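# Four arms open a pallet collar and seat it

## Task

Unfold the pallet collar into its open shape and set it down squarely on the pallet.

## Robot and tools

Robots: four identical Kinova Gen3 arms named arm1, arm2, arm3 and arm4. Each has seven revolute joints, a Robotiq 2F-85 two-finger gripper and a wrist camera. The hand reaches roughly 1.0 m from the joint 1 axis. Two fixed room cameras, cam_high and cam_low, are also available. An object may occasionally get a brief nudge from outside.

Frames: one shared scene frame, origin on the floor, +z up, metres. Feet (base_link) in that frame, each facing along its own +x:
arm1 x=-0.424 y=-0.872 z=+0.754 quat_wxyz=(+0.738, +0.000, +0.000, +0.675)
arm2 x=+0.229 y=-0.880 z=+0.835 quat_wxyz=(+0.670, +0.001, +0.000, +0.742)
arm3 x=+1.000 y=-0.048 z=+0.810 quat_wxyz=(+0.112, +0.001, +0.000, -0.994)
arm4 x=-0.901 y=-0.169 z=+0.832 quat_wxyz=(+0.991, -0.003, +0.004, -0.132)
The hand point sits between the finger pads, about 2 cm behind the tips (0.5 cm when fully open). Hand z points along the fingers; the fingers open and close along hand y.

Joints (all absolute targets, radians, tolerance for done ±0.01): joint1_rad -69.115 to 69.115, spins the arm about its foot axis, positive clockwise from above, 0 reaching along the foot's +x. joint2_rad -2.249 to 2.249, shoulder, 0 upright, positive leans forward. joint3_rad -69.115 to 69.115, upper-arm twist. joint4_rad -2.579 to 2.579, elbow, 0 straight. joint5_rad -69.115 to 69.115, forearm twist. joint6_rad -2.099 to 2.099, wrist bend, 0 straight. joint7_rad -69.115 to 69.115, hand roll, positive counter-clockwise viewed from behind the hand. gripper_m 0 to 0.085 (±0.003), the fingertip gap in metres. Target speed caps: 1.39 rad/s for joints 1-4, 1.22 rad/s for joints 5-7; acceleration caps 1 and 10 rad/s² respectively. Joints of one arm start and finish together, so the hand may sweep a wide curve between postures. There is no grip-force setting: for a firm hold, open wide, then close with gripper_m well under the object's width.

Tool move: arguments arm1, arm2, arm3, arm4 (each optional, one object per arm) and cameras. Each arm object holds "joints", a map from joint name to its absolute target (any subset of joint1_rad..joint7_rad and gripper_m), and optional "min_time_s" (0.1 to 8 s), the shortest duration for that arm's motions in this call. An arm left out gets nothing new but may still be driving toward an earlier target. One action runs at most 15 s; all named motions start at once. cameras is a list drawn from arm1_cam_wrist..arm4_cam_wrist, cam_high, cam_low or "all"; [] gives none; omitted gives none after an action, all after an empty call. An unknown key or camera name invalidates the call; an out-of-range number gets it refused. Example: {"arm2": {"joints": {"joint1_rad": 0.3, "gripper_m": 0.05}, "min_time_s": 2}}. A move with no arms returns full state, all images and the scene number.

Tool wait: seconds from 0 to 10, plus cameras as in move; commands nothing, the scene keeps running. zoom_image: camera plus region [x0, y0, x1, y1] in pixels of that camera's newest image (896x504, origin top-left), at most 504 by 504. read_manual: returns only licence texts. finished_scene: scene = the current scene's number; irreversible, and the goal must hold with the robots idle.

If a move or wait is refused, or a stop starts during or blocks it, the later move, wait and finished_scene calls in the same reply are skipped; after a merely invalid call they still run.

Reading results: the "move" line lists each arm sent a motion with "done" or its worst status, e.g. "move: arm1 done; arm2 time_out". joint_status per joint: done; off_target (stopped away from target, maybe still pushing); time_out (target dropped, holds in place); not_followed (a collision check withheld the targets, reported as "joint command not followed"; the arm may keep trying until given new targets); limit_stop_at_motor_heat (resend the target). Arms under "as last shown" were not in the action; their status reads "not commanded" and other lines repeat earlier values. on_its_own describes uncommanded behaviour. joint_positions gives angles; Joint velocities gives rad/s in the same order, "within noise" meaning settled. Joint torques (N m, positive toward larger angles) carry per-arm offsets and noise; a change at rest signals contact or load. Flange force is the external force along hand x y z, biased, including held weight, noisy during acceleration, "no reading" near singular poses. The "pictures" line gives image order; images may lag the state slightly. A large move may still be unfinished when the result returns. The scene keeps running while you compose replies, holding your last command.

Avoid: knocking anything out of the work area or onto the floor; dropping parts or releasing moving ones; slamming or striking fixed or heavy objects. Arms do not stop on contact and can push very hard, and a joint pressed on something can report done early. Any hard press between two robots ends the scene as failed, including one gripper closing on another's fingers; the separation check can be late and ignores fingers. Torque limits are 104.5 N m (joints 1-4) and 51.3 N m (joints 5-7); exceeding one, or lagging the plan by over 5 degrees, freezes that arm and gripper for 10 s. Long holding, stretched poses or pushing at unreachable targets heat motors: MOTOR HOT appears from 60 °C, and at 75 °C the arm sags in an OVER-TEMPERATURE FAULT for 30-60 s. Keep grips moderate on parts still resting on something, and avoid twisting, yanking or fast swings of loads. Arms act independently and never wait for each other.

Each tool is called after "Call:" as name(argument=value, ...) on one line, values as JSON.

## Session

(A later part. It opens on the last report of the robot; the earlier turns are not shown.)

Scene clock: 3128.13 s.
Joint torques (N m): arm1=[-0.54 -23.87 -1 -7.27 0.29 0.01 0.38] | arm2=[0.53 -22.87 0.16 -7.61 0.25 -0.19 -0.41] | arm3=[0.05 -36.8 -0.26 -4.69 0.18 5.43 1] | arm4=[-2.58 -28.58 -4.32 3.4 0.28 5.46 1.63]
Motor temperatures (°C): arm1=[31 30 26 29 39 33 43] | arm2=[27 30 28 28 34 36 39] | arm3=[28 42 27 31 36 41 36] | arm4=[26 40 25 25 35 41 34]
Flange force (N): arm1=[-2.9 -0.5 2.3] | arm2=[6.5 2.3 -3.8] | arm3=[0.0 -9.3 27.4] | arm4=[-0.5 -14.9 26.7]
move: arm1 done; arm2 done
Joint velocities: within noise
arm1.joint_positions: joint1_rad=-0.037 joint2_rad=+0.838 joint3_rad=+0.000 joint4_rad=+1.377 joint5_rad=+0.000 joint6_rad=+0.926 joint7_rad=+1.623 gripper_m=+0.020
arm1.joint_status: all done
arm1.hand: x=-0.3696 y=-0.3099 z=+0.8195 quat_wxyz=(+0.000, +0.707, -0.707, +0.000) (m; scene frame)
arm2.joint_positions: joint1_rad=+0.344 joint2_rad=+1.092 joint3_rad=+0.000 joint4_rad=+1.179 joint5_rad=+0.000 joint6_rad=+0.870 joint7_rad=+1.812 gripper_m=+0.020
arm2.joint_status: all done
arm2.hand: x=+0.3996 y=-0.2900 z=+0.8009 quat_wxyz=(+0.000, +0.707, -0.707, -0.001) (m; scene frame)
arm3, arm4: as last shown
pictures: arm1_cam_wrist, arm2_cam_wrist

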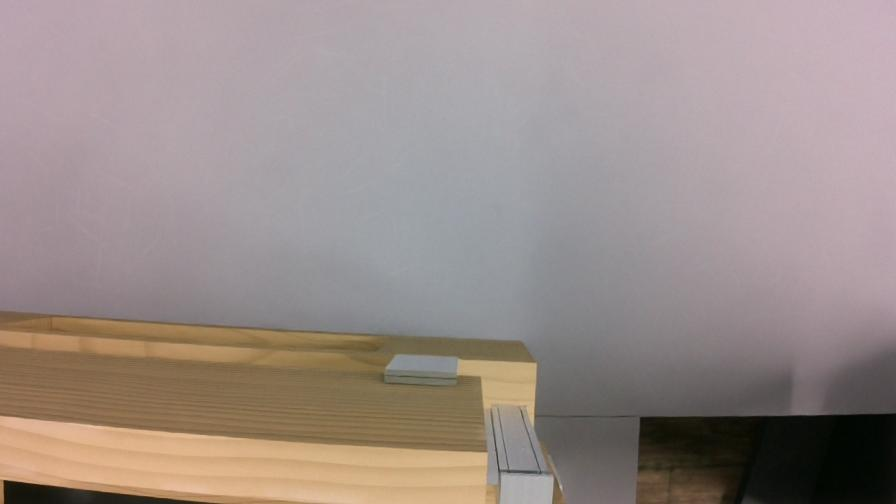

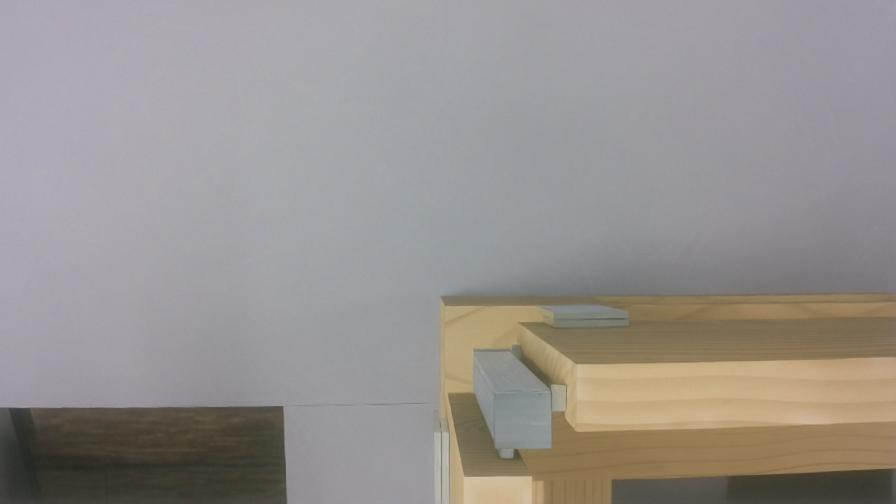

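Call:
move(arm3={"joints": {"joint1_rad": 0.3744, "joint2_rad": 1.3299, "joint4_rad": 1.0598, "joint6_rad": 0.7519, "joint7_rad": 3.2811}, "min_time_s": 1.2}, arm4={"joints": {"joint1_rad": -0.4482, "joint2_rad": 1.2226, "joint4_rad": 1.5344, "joint6_rad": 0.3846, "joint7_rad": 2.9477}, "min_time_s": 1.2}, cameras=["arm1_cam_wrist", "arm2_cam_wrist", "cam_low"])

Call:
zoom_image(camera="arm2_cam_wrist", region=[420, 280, 640, 440])

Call:
zoom_image(camera="arm1_cam_wrist", region=[360, 320, 580, 480])

Call:
zoom_image(camera="cam_low", region=[300, 280, 420, 400])

Scene clock: 3280.10 s.
Joint torques (N m): arm1=[-0.53 -23.9 -1.03 -7.27 0.27 0.04 0.4] | arm2=[0.64 -22.86 0.12 -7.62 0.26 -0.19 -0.39] | arm3=[-0.39 -39.54 -0.91 -8.13 -0.45 3.48 0.44] | arm4=[-1.41 -31.6 -3.36 -0.53 -0.06 3.68 1.06]
Motor temperatures (°C): arm1=[31 31 26 30 39 33 43] | arm2=[27 33 28 28 34 36 39] | arm3=[28 42 27 31 36 41 36] | arm4=[26 40 25 25 35 41 34]
Flange force (N): arm1=[-2.9 -0.4 2.5] | arm2=[6.5 2.6 -3.8] | arm3=[0.2 -2.3 27.5] | arm4=[-0.5 -7.9 26.8]
move: arm3 done; arm4 done
Joint velocities: within noise
arm1, arm2: as last shown
arm3.joint_positions: joint1_rad=+0.374 joint2_rad=+1.330 joint3_rad=+0.000 joint4_rad=+1.060 joint5_rad=+0.000 joint6_rad=+0.752 joint7_rad=+3.281 gripper_m=+0.018
arm3.joint_status: all done
arm3.hand: x=+0.3877 y=+0.0692 z=+0.6528 quat_wxyz=(-0.001, -0.710, -0.704, +0.000) (m; scene frame)
arm4.joint_positions: joint1_rad=-0.448 joint2_rad=+1.223 joint3_rad=+0.000 joint4_rad=+1.534 joint5_rad=+0.000 joint6_rad=+0.385 joint7_rad=+2.948 gripper_m=+0.018
arm4.joint_status: all done
arm4.hand: x=-0.3936 y=-0.1011 z=+0.6531 quat_wxyz=(+0.005, +0.703, -0.711, -0.002) (m; scene frame)
pictures: arm1_cam_wrist, arm2_cam_wrist, cam_low

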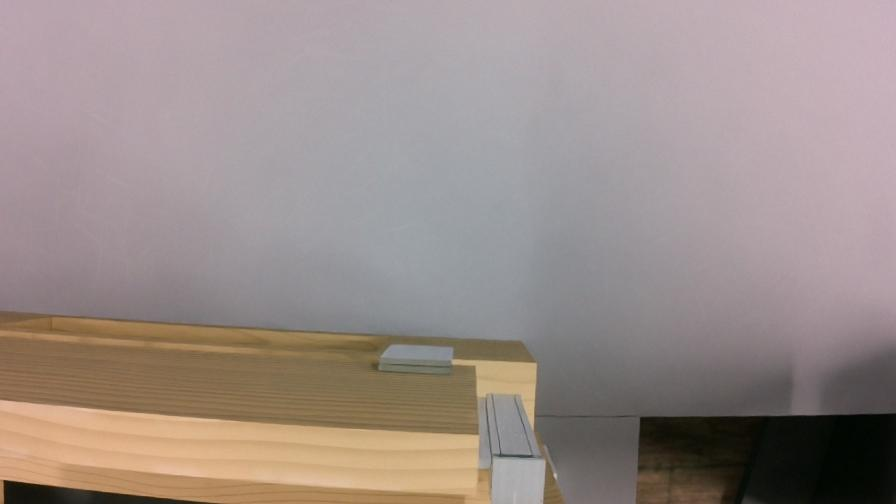

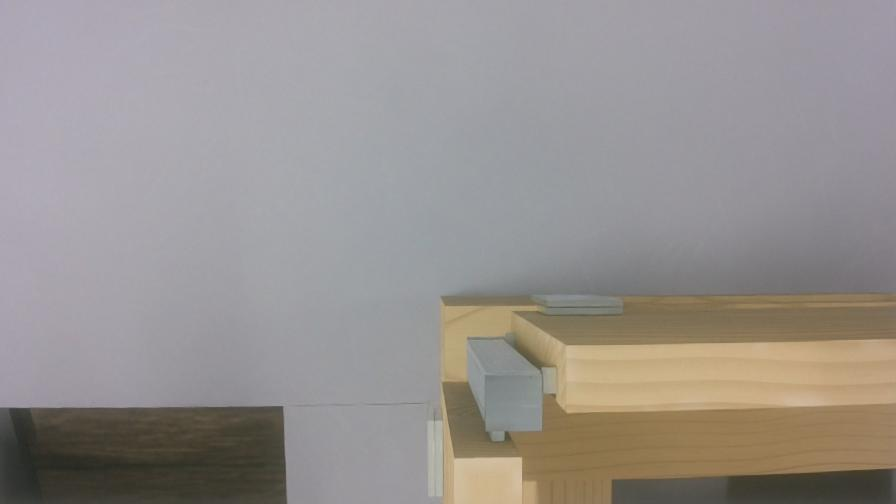

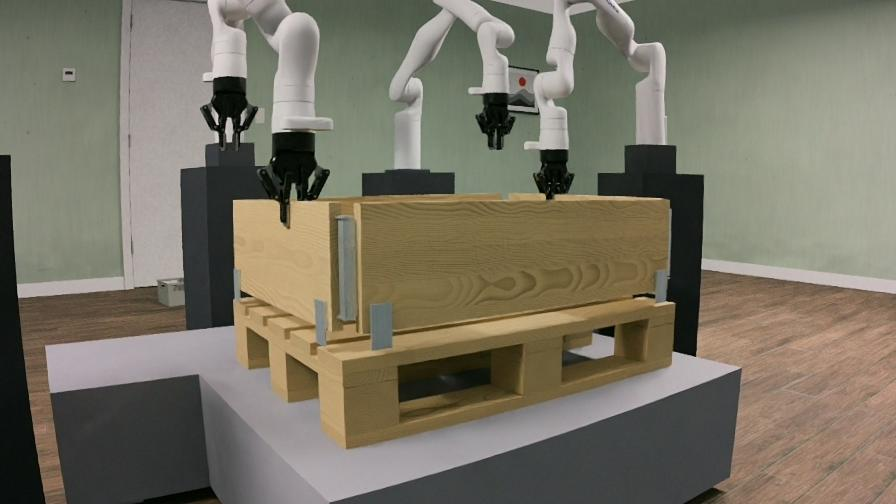

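Scaled by 2.291 from the camera's 896x504 image, which has a finer 1280x720 frame.

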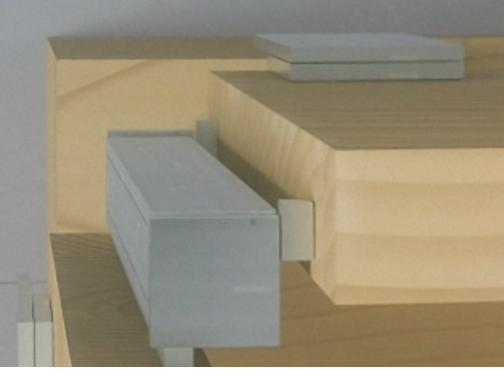

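Scaled by 2.291 from the camera's 896x504 image, which has a finer 1280x720 frame.

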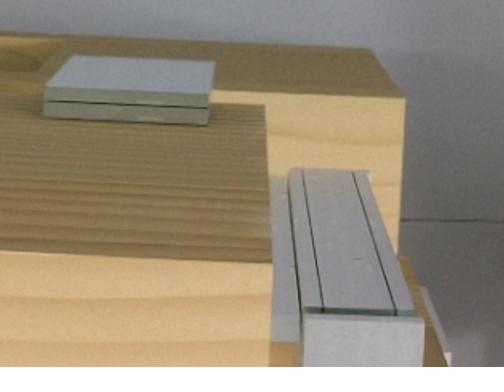

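Scaled by 4.200 from the camera's 896x504 image, which has a finer 1280x720 frame.

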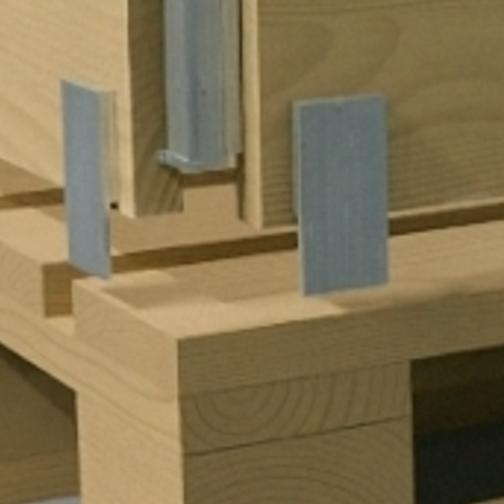

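Call:
move(arm3={"joints": {"joint2_rad": 1.3699, "joint4_rad": 1.0358, "joint6_rad": 0.7359}, "min_time_s": 1.5}, arm4={"joints": {"joint2_rad": 1.2673, "joint4_rad": 1.5102, "joint6_rad": 0.3641}, "min_time_s": 1.5}, cameras=["arm1_cam_wrist", "arm2_cam_wrist", "cam_low"])

Call:
zoom_image(camera="cam_low", region=[220, 260, 420, 400])

Call:
zoom_image(camera="cam_low", region=[590, 230, 710, 350])

Scene clock: 3317.63 s.
Joint torques (N m): arm1=[-0.55 -23.94 -1.05 -7.26 0.28 0.01 0.42] | arm2=[0.56 -22.87 0.15 -7.61 0.23 -0.19 -0.32] | arm3=[-0.25 -38.68 -0.73 -6.82 -0.23 3.93 0.65] | arm4=[-1.8 -30.45 -3.66 1.06 0.1 4.21 1.22]
Motor temperatures (°C): arm1=[31 32 26 30 39 33 43] | arm2=[27 33 28 28 34 36 39] | arm3=[28 45 27 31 36 41 36] | arm4=[26 40 25 25 35 41 34]
Flange force (N): arm1=[-3.0 -0.4 2.4] | arm2=[6.4 2.5 -3.8] | arm3=[0.2 -5.0 27.4] | arm4=[-0.4 -10.3 26.5]
move: arm3 done; arm4 done
Joint velocities: within noise
arm1, arm2: as last shown
arm3.joint_positions: joint1_rad=+0.374 joint2_rad=+1.370 joint3_rad=+0.000 joint4_rad=+1.036 joint5_rad=+0.000 joint6_rad=+0.736 joint7_rad=+3.281 gripper_m=+0.018
arm3.joint_status: all done
arm3.hand: x=+0.3878 y=+0.0692 z=+0.6330 quat_wxyz=(-0.001, -0.710, -0.704, +0.000) (m; scene frame)
arm4.joint_positions: joint1_rad=-0.448 joint2_rad=+1.267 joint3_rad=+0.000 joint4_rad=+1.510 joint5_rad=+0.000 joint6_rad=+0.364 joint7_rad=+2.948 gripper_m=+0.018
arm4.joint_status: all done
arm4.hand: x=-0.3937 y=-0.1012 z=+0.6330 quat_wxyz=(+0.005, +0.703, -0.711, -0.002) (m; scene frame)
pictures: arm1_cam_wrist, arm2_cam_wrist, cam_low

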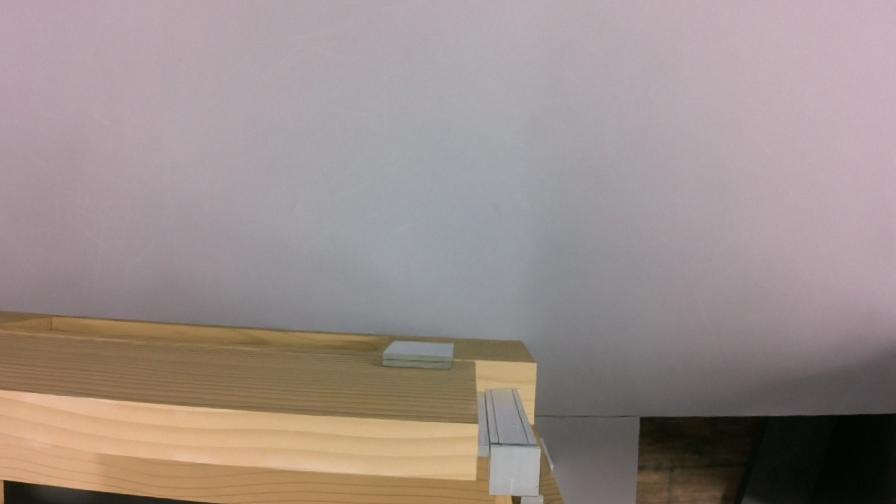

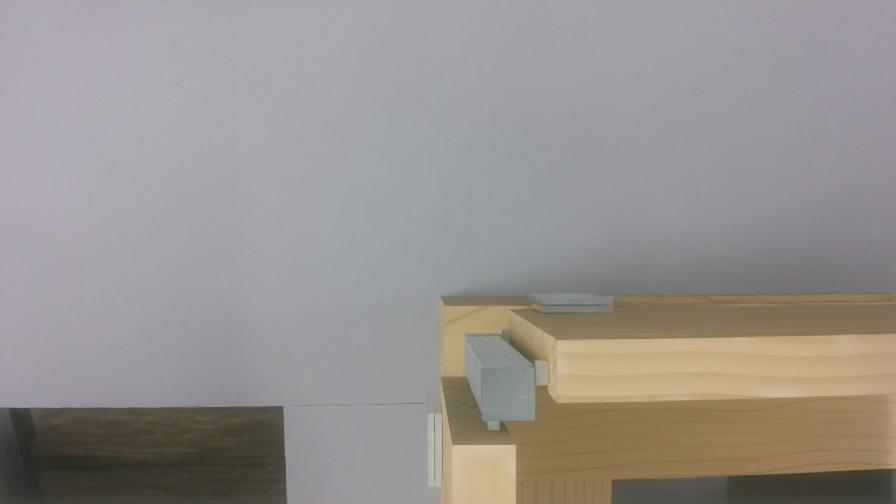

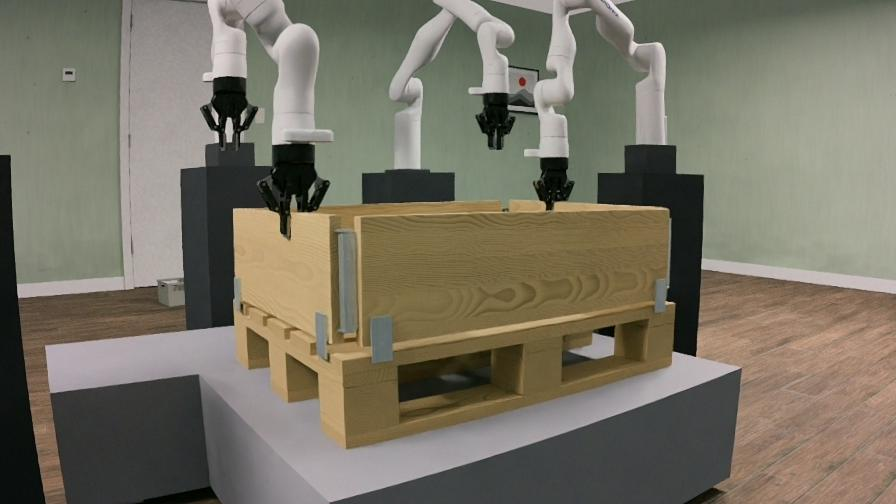

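Scaled by 2.520 from the camera's 896x504 image, which has a finer 1280x720 frame.

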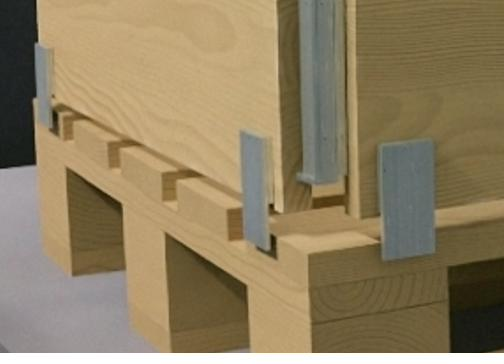

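Scaled by 4.200 from the camera's 896x504 image, which has a finer 1280x720 frame.

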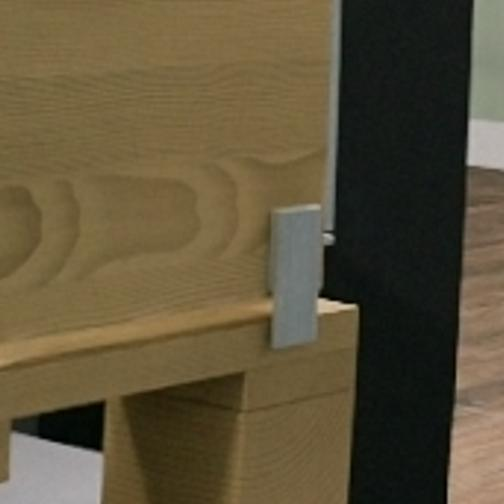

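Call:
move(arm3={"joints": {"joint2_rad": 1.4081, "joint4_rad": 1.0099, "joint6_rad": 0.7236}, "min_time_s": 1.8}, arm4={"joints": {"joint2_rad": 1.3086, "joint4_rad": 1.4853, "joint6_rad": 0.3477}, "min_time_s": 1.8}, cameras=["arm1_cam_wrist", "arm2_cam_wrist", "cam_low"])

Call:
zoom_image(camera="cam_low", region=[220, 260, 420, 400])

Scene clock: 3329.37 s.
Joint torques (N m): arm1=[-0.56 -23.85 -1.06 -7.24 0.27 0.02 0.4] | arm2=[0.57 -22.87 0.21 -7.6 0.25 -0.19 -0.33] | arm3=[0.41 -5.44 0.38 -5.25 0.75 -4.88 0.45] | arm4=[-1.33 2.97 -2.92 -6.56 0.39 -5.28 1.01]
Motor temperatures (°C): arm1=[31 32 26 30 39 33 43] | arm2=[27 33 28 28 34 36 39] | arm3=[28 45 27 31 36 41 36] | arm4=[26 41 25 25 34 41 34]
Flange force (N): arm1=[-2.9 -0.4 2.3] | arm2=[6.4 2.5 -3.8] | arm3=[-4.4 15.8 -45.7] | arm4=[3.3 18.2 -67.3]
move: arm3 done; arm4 done
Joint velocities: within noise
arm1, arm2: as last shown
arm3.joint_positions: joint1_rad=+0.374 joint2_rad=+1.408 joint3_rad=+0.000 joint4_rad=+1.010 joint5_rad=+0.000 joint6_rad=+0.724 joint7_rad=+3.281 gripper_m=+0.018
arm3.joint_status: all done
arm3.hand: x=+0.3877 y=+0.0692 z=+0.6146 quat_wxyz=(-0.001, -0.710, -0.704, +0.000) (m; scene frame)
arm4.joint_positions: joint1_rad=-0.448 joint2_rad=+1.308 joint3_rad=+0.000 joint4_rad=+1.485 joint5_rad=+0.000 joint6_rad=+0.348 joint7_rad=+2.948 gripper_m=+0.018
arm4.joint_status: all done
arm4.hand: x=-0.3938 y=-0.1013 z=+0.6146 quat_wxyz=(+0.005, +0.703, -0.711, -0.002) (m; scene frame)
pictures: arm1_cam_wrist, arm2_cam_wrist, cam_low

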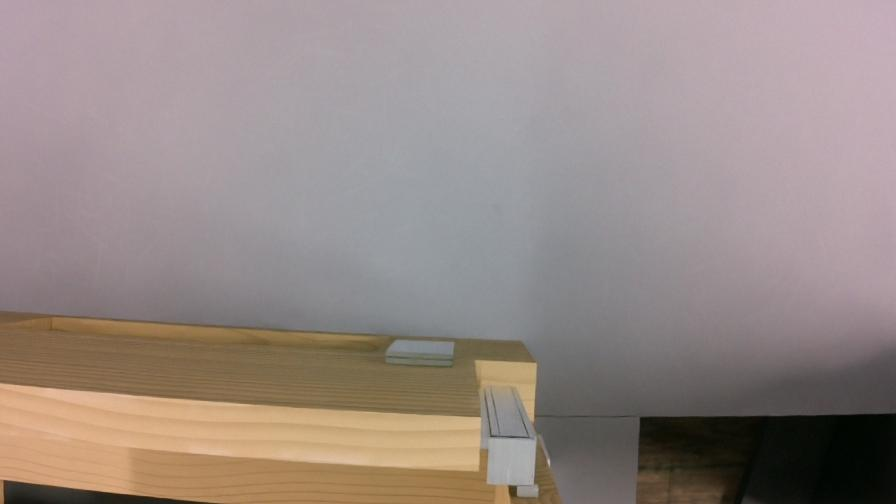

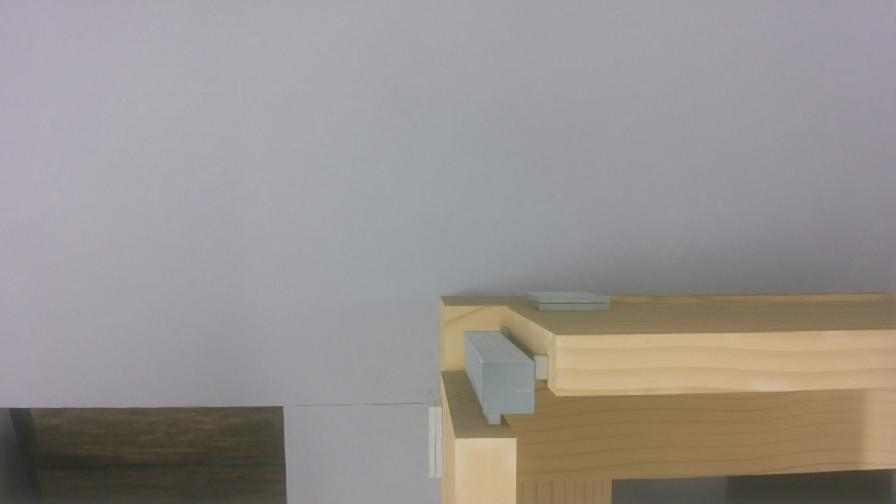

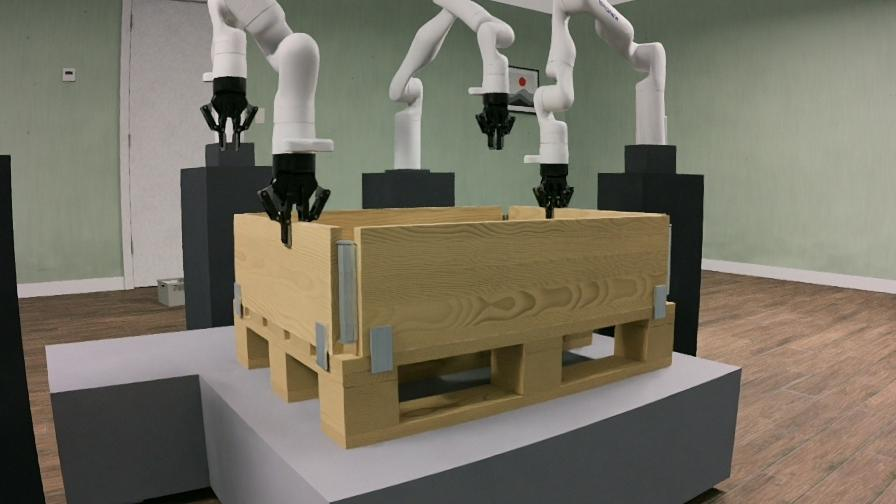

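Scaled by 2.520 from the camera's 896x504 image, which has a finer 1280x720 frame.

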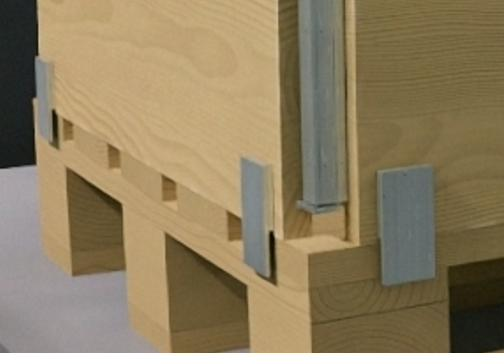

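Call:
move(arm3={"joints": {"joint2_rad": 1.4018, "joint4_rad": 1.0144, "joint6_rad": 0.7254}, "min_time_s": 0.8}, arm4={"joints": {"joint2_rad": 1.3019, "joint4_rad": 1.4896, "joint6_rad": 0.3501}, "min_time_s": 0.8}, cameras=["arm1_cam_wrist", "arm2_cam_wrist"])

Call:
zoom_image(camera="arm2_cam_wrist", region=[420, 270, 640, 430])

Call:
zoom_image(camera="arm1_cam_wrist", region=[360, 310, 580, 470])

Scene clock: 3349.67 s.
Joint torques (N m): arm1=[-0.58 -23.94 -1.05 -7.27 0.28 0 0.39] | arm2=[0.55 -22.84 0.13 -7.61 0.22 -0.18 -0.35] | arm3=[-0.16 -32.01 0.2 -7.13 0.38 1.79 0.41] | arm4=[-0.36 -26.14 -2.06 0.86 0.23 3.35 1.02]
Motor temperatures (°C): arm1=[31 32 26 30 39 33 43] | arm2=[27 33 28 28 34 36 39] | arm3=[28 43 27 31 36 41 36] | arm4=[26 40 25 25 34 41 34]
Flange force (N): arm1=[-3.0 -0.5 2.4] | arm2=[6.6 2.5 -3.8] | arm3=[-0.9 1.9 11.5] | arm4=[-2.4 -7.2 15.6]
move: arm3 done; arm4 done
Joint velocities: within noise
arm1, arm2: as last shown
arm3.joint_positions: joint1_rad=+0.374 joint2_rad=+1.402 joint3_rad=+0.000 joint4_rad=+1.014 joint5_rad=+0.000 joint6_rad=+0.725 joint7_rad=+3.281 gripper_m=+0.018
arm3.joint_status: all done
arm3.hand: x=+0.3878 y=+0.0691 z=+0.6176 quat_wxyz=(-0.001, -0.710, -0.704, +0.000) (m; scene frame)
arm4.joint_positions: joint1_rad=-0.448 joint2_rad=+1.302 joint3_rad=+0.000 joint4_rad=+1.490 joint5_rad=+0.000 joint6_rad=+0.350 joint7_rad=+2.948 gripper_m=+0.018
arm4.joint_status: all done
arm4.hand: x=-0.3939 y=-0.1013 z=+0.6174 quat_wxyz=(+0.005, +0.703, -0.711, -0.002) (m; scene frame)
pictures: arm1_cam_wrist, arm2_cam_wrist

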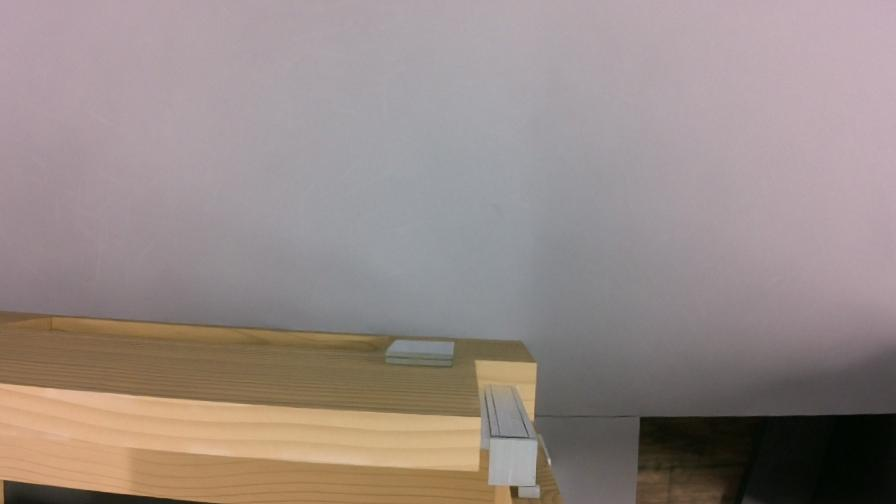

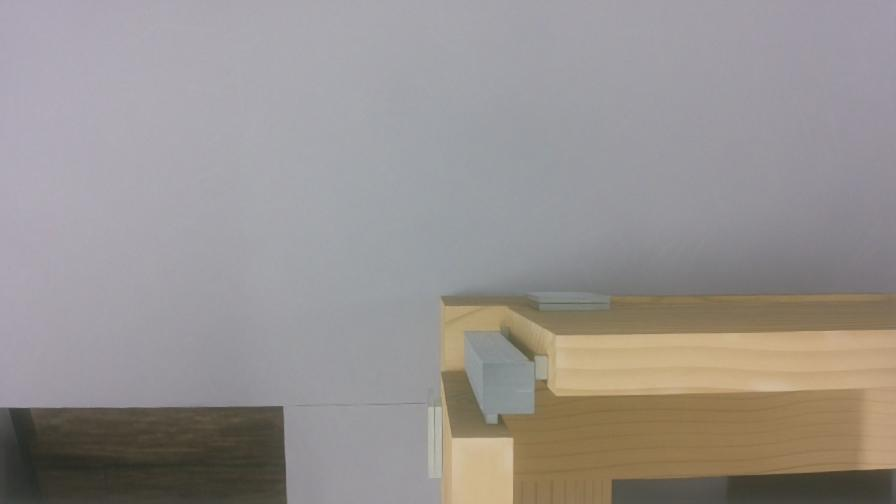

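Scaled by 2.291 from the camera's 896x504 image, which has a finer 1280x720 frame.

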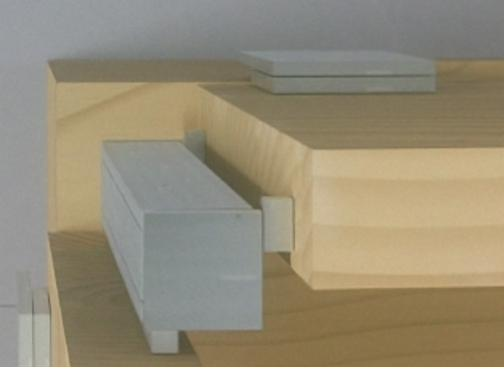

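Scaled by 2.291 from the camera's 896x504 image, which has a finer 1280x720 frame.

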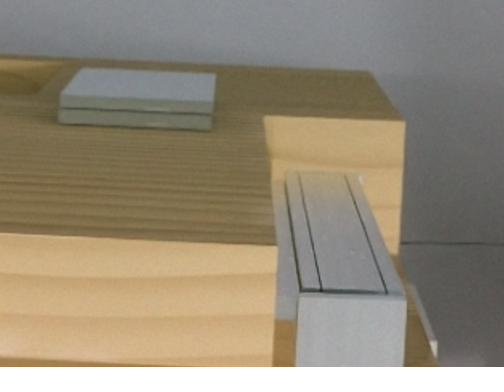

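Call:
move(arm3={"joints": {"gripper_m": 0.045}, "min_time_s": 1}, arm4={"joints": {"gripper_m": 0.045}, "min_time_s": 1}, cameras=["arm3_cam_wrist", "arm4_cam_wrist"])

Scene clock: 3361.60 s.
Joint torques (N m): arm1=[-0.6 -23.9 -1.09 -7.19 0.26 0.01 0.37] | arm2=[0.57 -22.82 0.22 -7.54 0.23 -0.25 -0.34] | arm3=[-0.79 -25.48 0.45 -6.67 0.53 0.07 -0.04] | arm4=[0.39 -22.43 -0.54 -2.89 -0.15 0.29 0]
Motor temperatures (°C): arm1=[31 32 26 30 39 33 43] | arm2=[27 33 28 28 34 36 39] | arm3=[28 44 27 31 36 41 36] | arm4=[26 40 25 25 34 41 34]
Flange force (N): arm1=[-3.2 -0.6 2.4] | arm2=[6.0 2.4 -4.0] | arm3=[0.3 5.3 -2.6] | arm4=[-0.7 0.8 -0.5]
move: arm3 done; arm4 done
Joint velocities: within noise
arm1, arm2: as last shown
arm3.joint_positions: joint1_rad=+0.374 joint2_rad=+1.402 joint3_rad=+0.000 joint4_rad=+1.014 joint5_rad=+0.000 joint6_rad=+0.725 joint7_rad=+3.281 gripper_m=+0.045
arm3.joint_status: all done
arm3.hand: x=+0.3878 y=+0.0691 z=+0.6176 quat_wxyz=(-0.001, -0.710, -0.704, +0.000) (m; scene frame)
arm4.joint_positions: joint1_rad=-0.448 joint2_rad=+1.302 joint3_rad=+0.000 joint4_rad=+1.490 joint5_rad=+0.000 joint6_rad=+0.350 joint7_rad=+2.948 gripper_m=+0.045
arm4.joint_status: all done
arm4.hand: x=-0.3939 y=-0.1012 z=+0.6175 quat_wxyz=(+0.005, +0.703, -0.711, -0.002) (m; scene frame)
pictures: arm3_cam_wrist, arm4_cam_wrist

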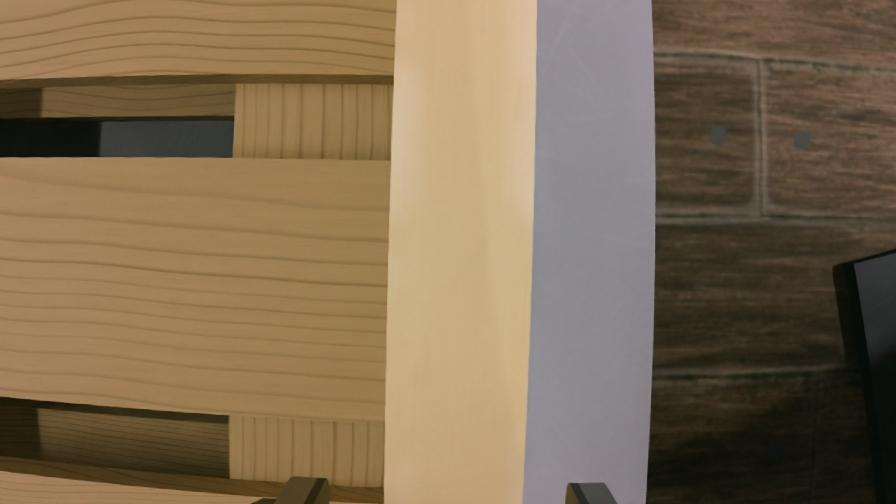

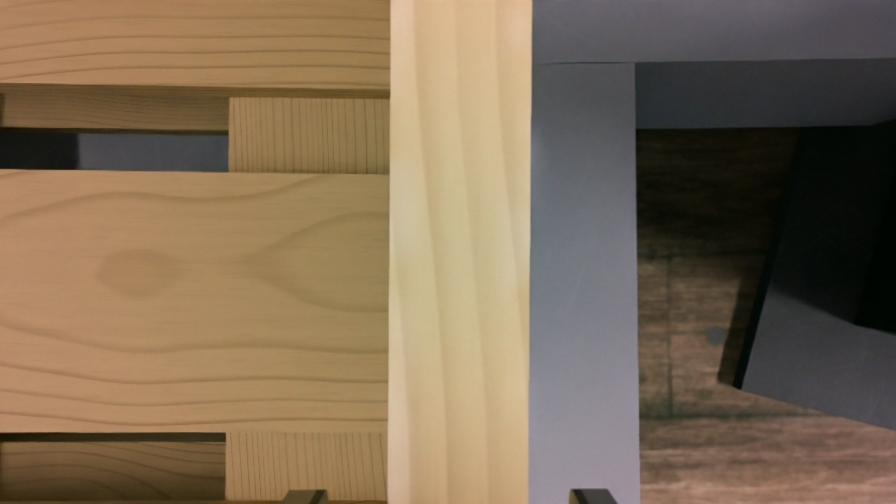

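Call:
move(arm3={"joints": {"joint2_rad": 1.1190, "joint4_rad": 1.1302, "joint6_rad": 0.8924}, "min_time_s": 1.8}, arm4={"joints": {"joint2_rad": 0.9734, "joint4_rad": 1.6134, "joint6_rad": 0.5548}, "min_time_s": 1.8}, cameras=["all"])

Call:
zoom_image(camera="cam_high", region=[320, 130, 570, 390])

Call:
zoom_image(camera="cam_low", region=[220, 190, 440, 400])

Call:
zoom_image(camera="cam_low", region=[500, 190, 710, 400])

Scene clock: 3386.37 s.
Joint torques (N m): arm1=[-0.55 -23.86 -1.04 -7.25 0.32 0.04 0.4] | arm2=[0.59 -22.9 0.15 -7.58 0.2 -0.19 -0.37] | arm3=[-0.68 -24.76 0.4 -7.7 0.52 0.06 -0.01] | arm4=[0.36 -21.4 -0.6 -4.52 -0.17 0.31 -0.05]
Motor temperatures (°C): arm1=[31 32 26 30 38 33 43] | arm2=[27 33 28 28 34 36 39] | arm3=[28 43 27 31 36 41 36] | arm4=[26 40 25 25 34 41 34]
Flange force (N): arm1=[-2.8 -0.4 2.4] | arm2=[6.3 2.4 -3.7] | arm3=[0.1 5.1 -1.4] | arm4=[-0.6 0.6 -0.2]
move: arm3 done; arm4 done
Joint velocities: within noise
arm1, arm2: as last shown
arm3.joint_positions: joint1_rad=+0.374 joint2_rad=+1.119 joint3_rad=+0.000 joint4_rad=+1.130 joint5_rad=+0.000 joint6_rad=+0.892 joint7_rad=+3.281 gripper_m=+0.045
arm3.joint_status: all done
arm3.hand: x=+0.3875 y=+0.0693 z=+0.7684 quat_wxyz=(-0.001, -0.710, -0.704, +0.000) (m; scene frame)
arm4.joint_positions: joint1_rad=-0.448 joint2_rad=+0.973 joint3_rad=+0.000 joint4_rad=+1.613 joint5_rad=+0.000 joint6_rad=+0.555 joint7_rad=+2.948 gripper_m=+0.045
arm4.joint_status: all done
arm4.hand: x=-0.3925 y=-0.1006 z=+0.7704 quat_wxyz=(+0.005, +0.703, -0.711, -0.002) (m; scene frame)
pictures: arm1_cam_wrist, arm2_cam_wrist, arm3_cam_wrist, arm4_cam_wrist, cam_high, cam_low

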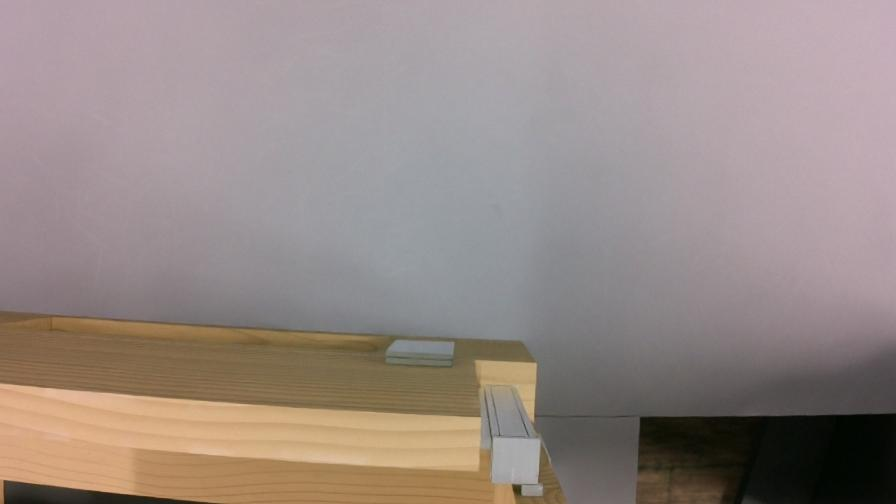

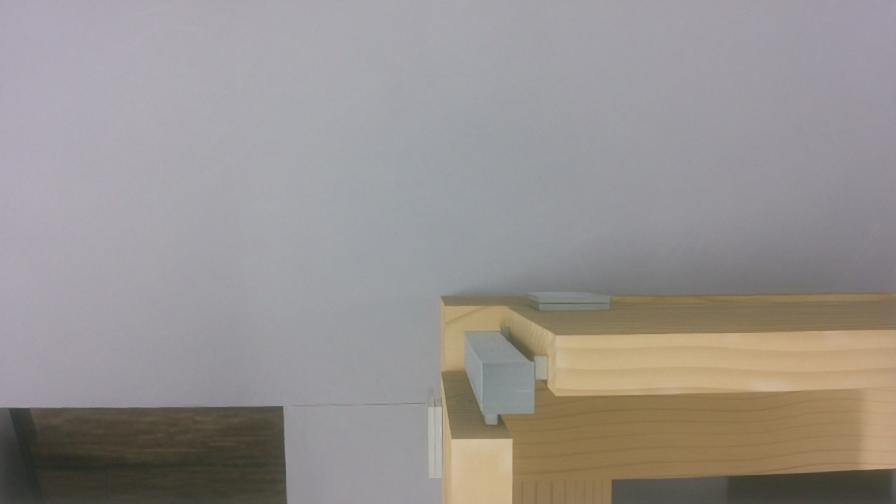

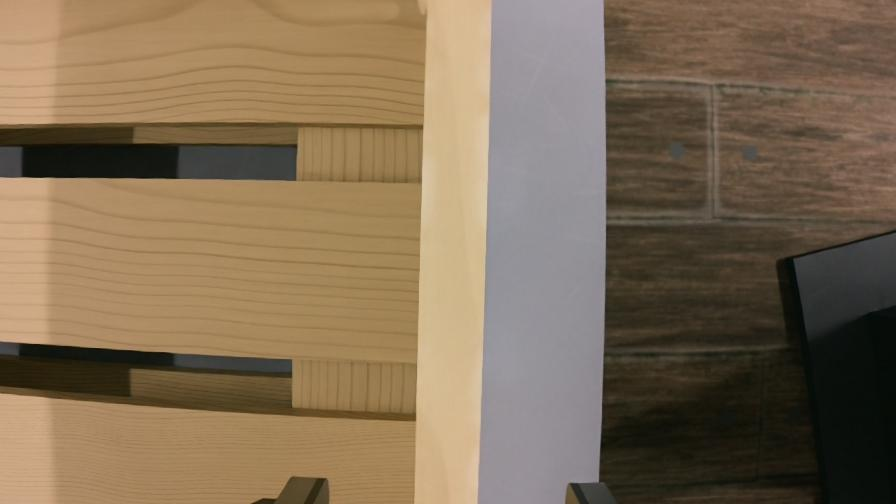

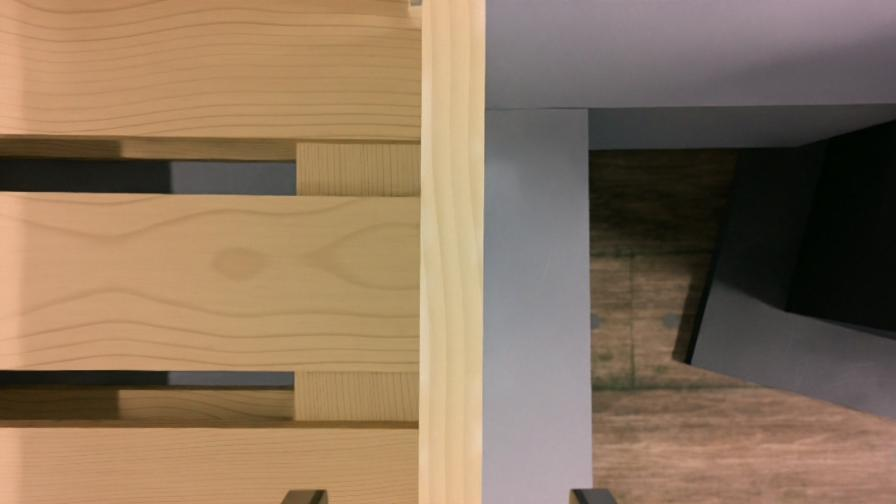

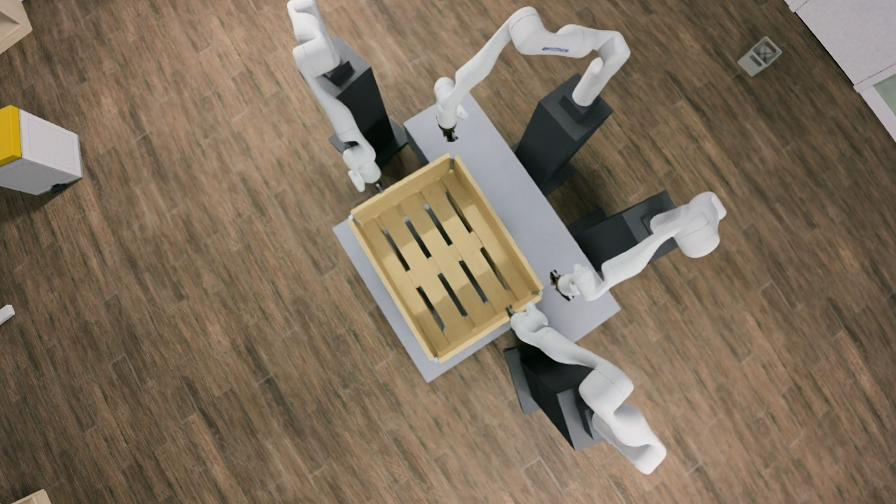

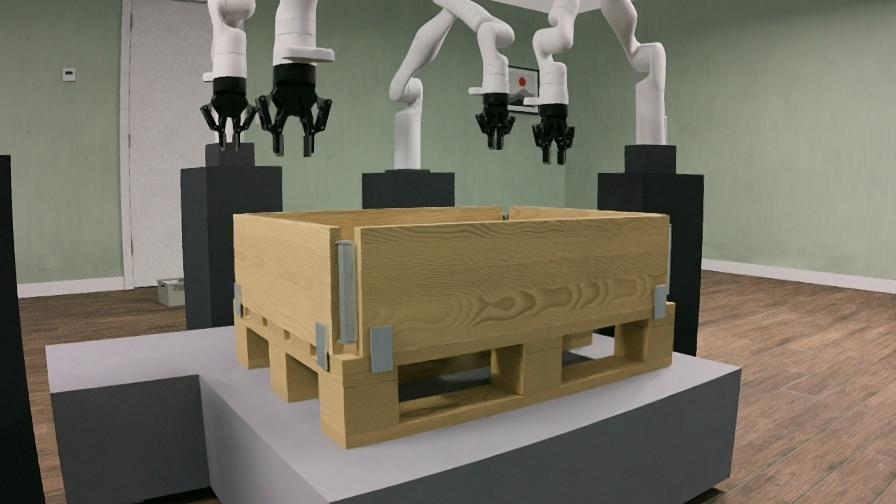

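Scaled by 1.938 from the camera's 896x504 image, which has a finer 1280x720 frame.

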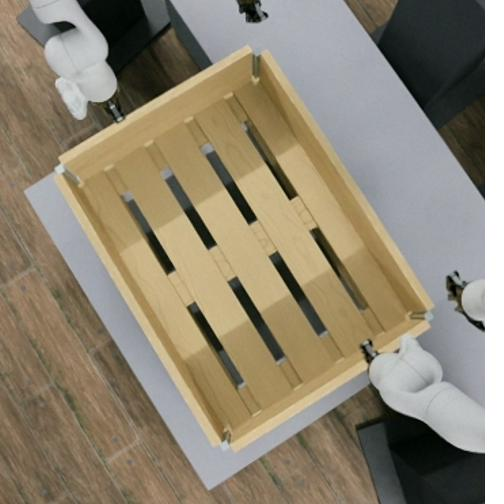

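Scaled by 2.291 from the camera's 896x504 image, which has a finer 1280x720 frame.

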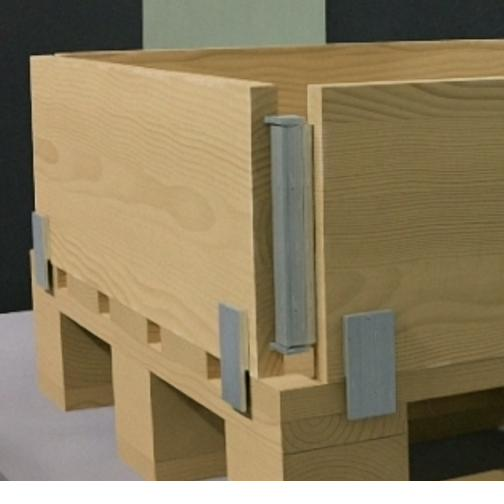

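Scaled by 2.400 from the camera's 896x504 image, which has a finer 1280x720 frame.

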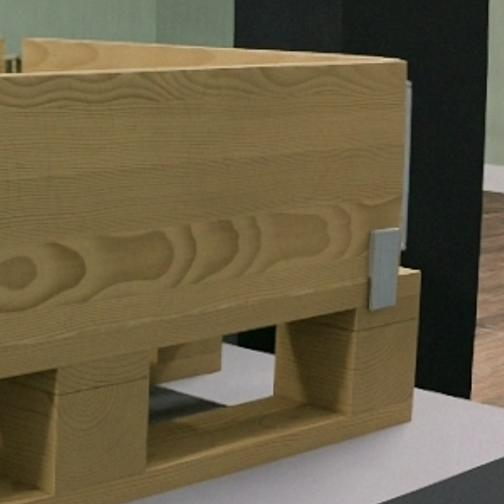

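Call:
finished_scene(scene=1)

The scene is finished: the task was done.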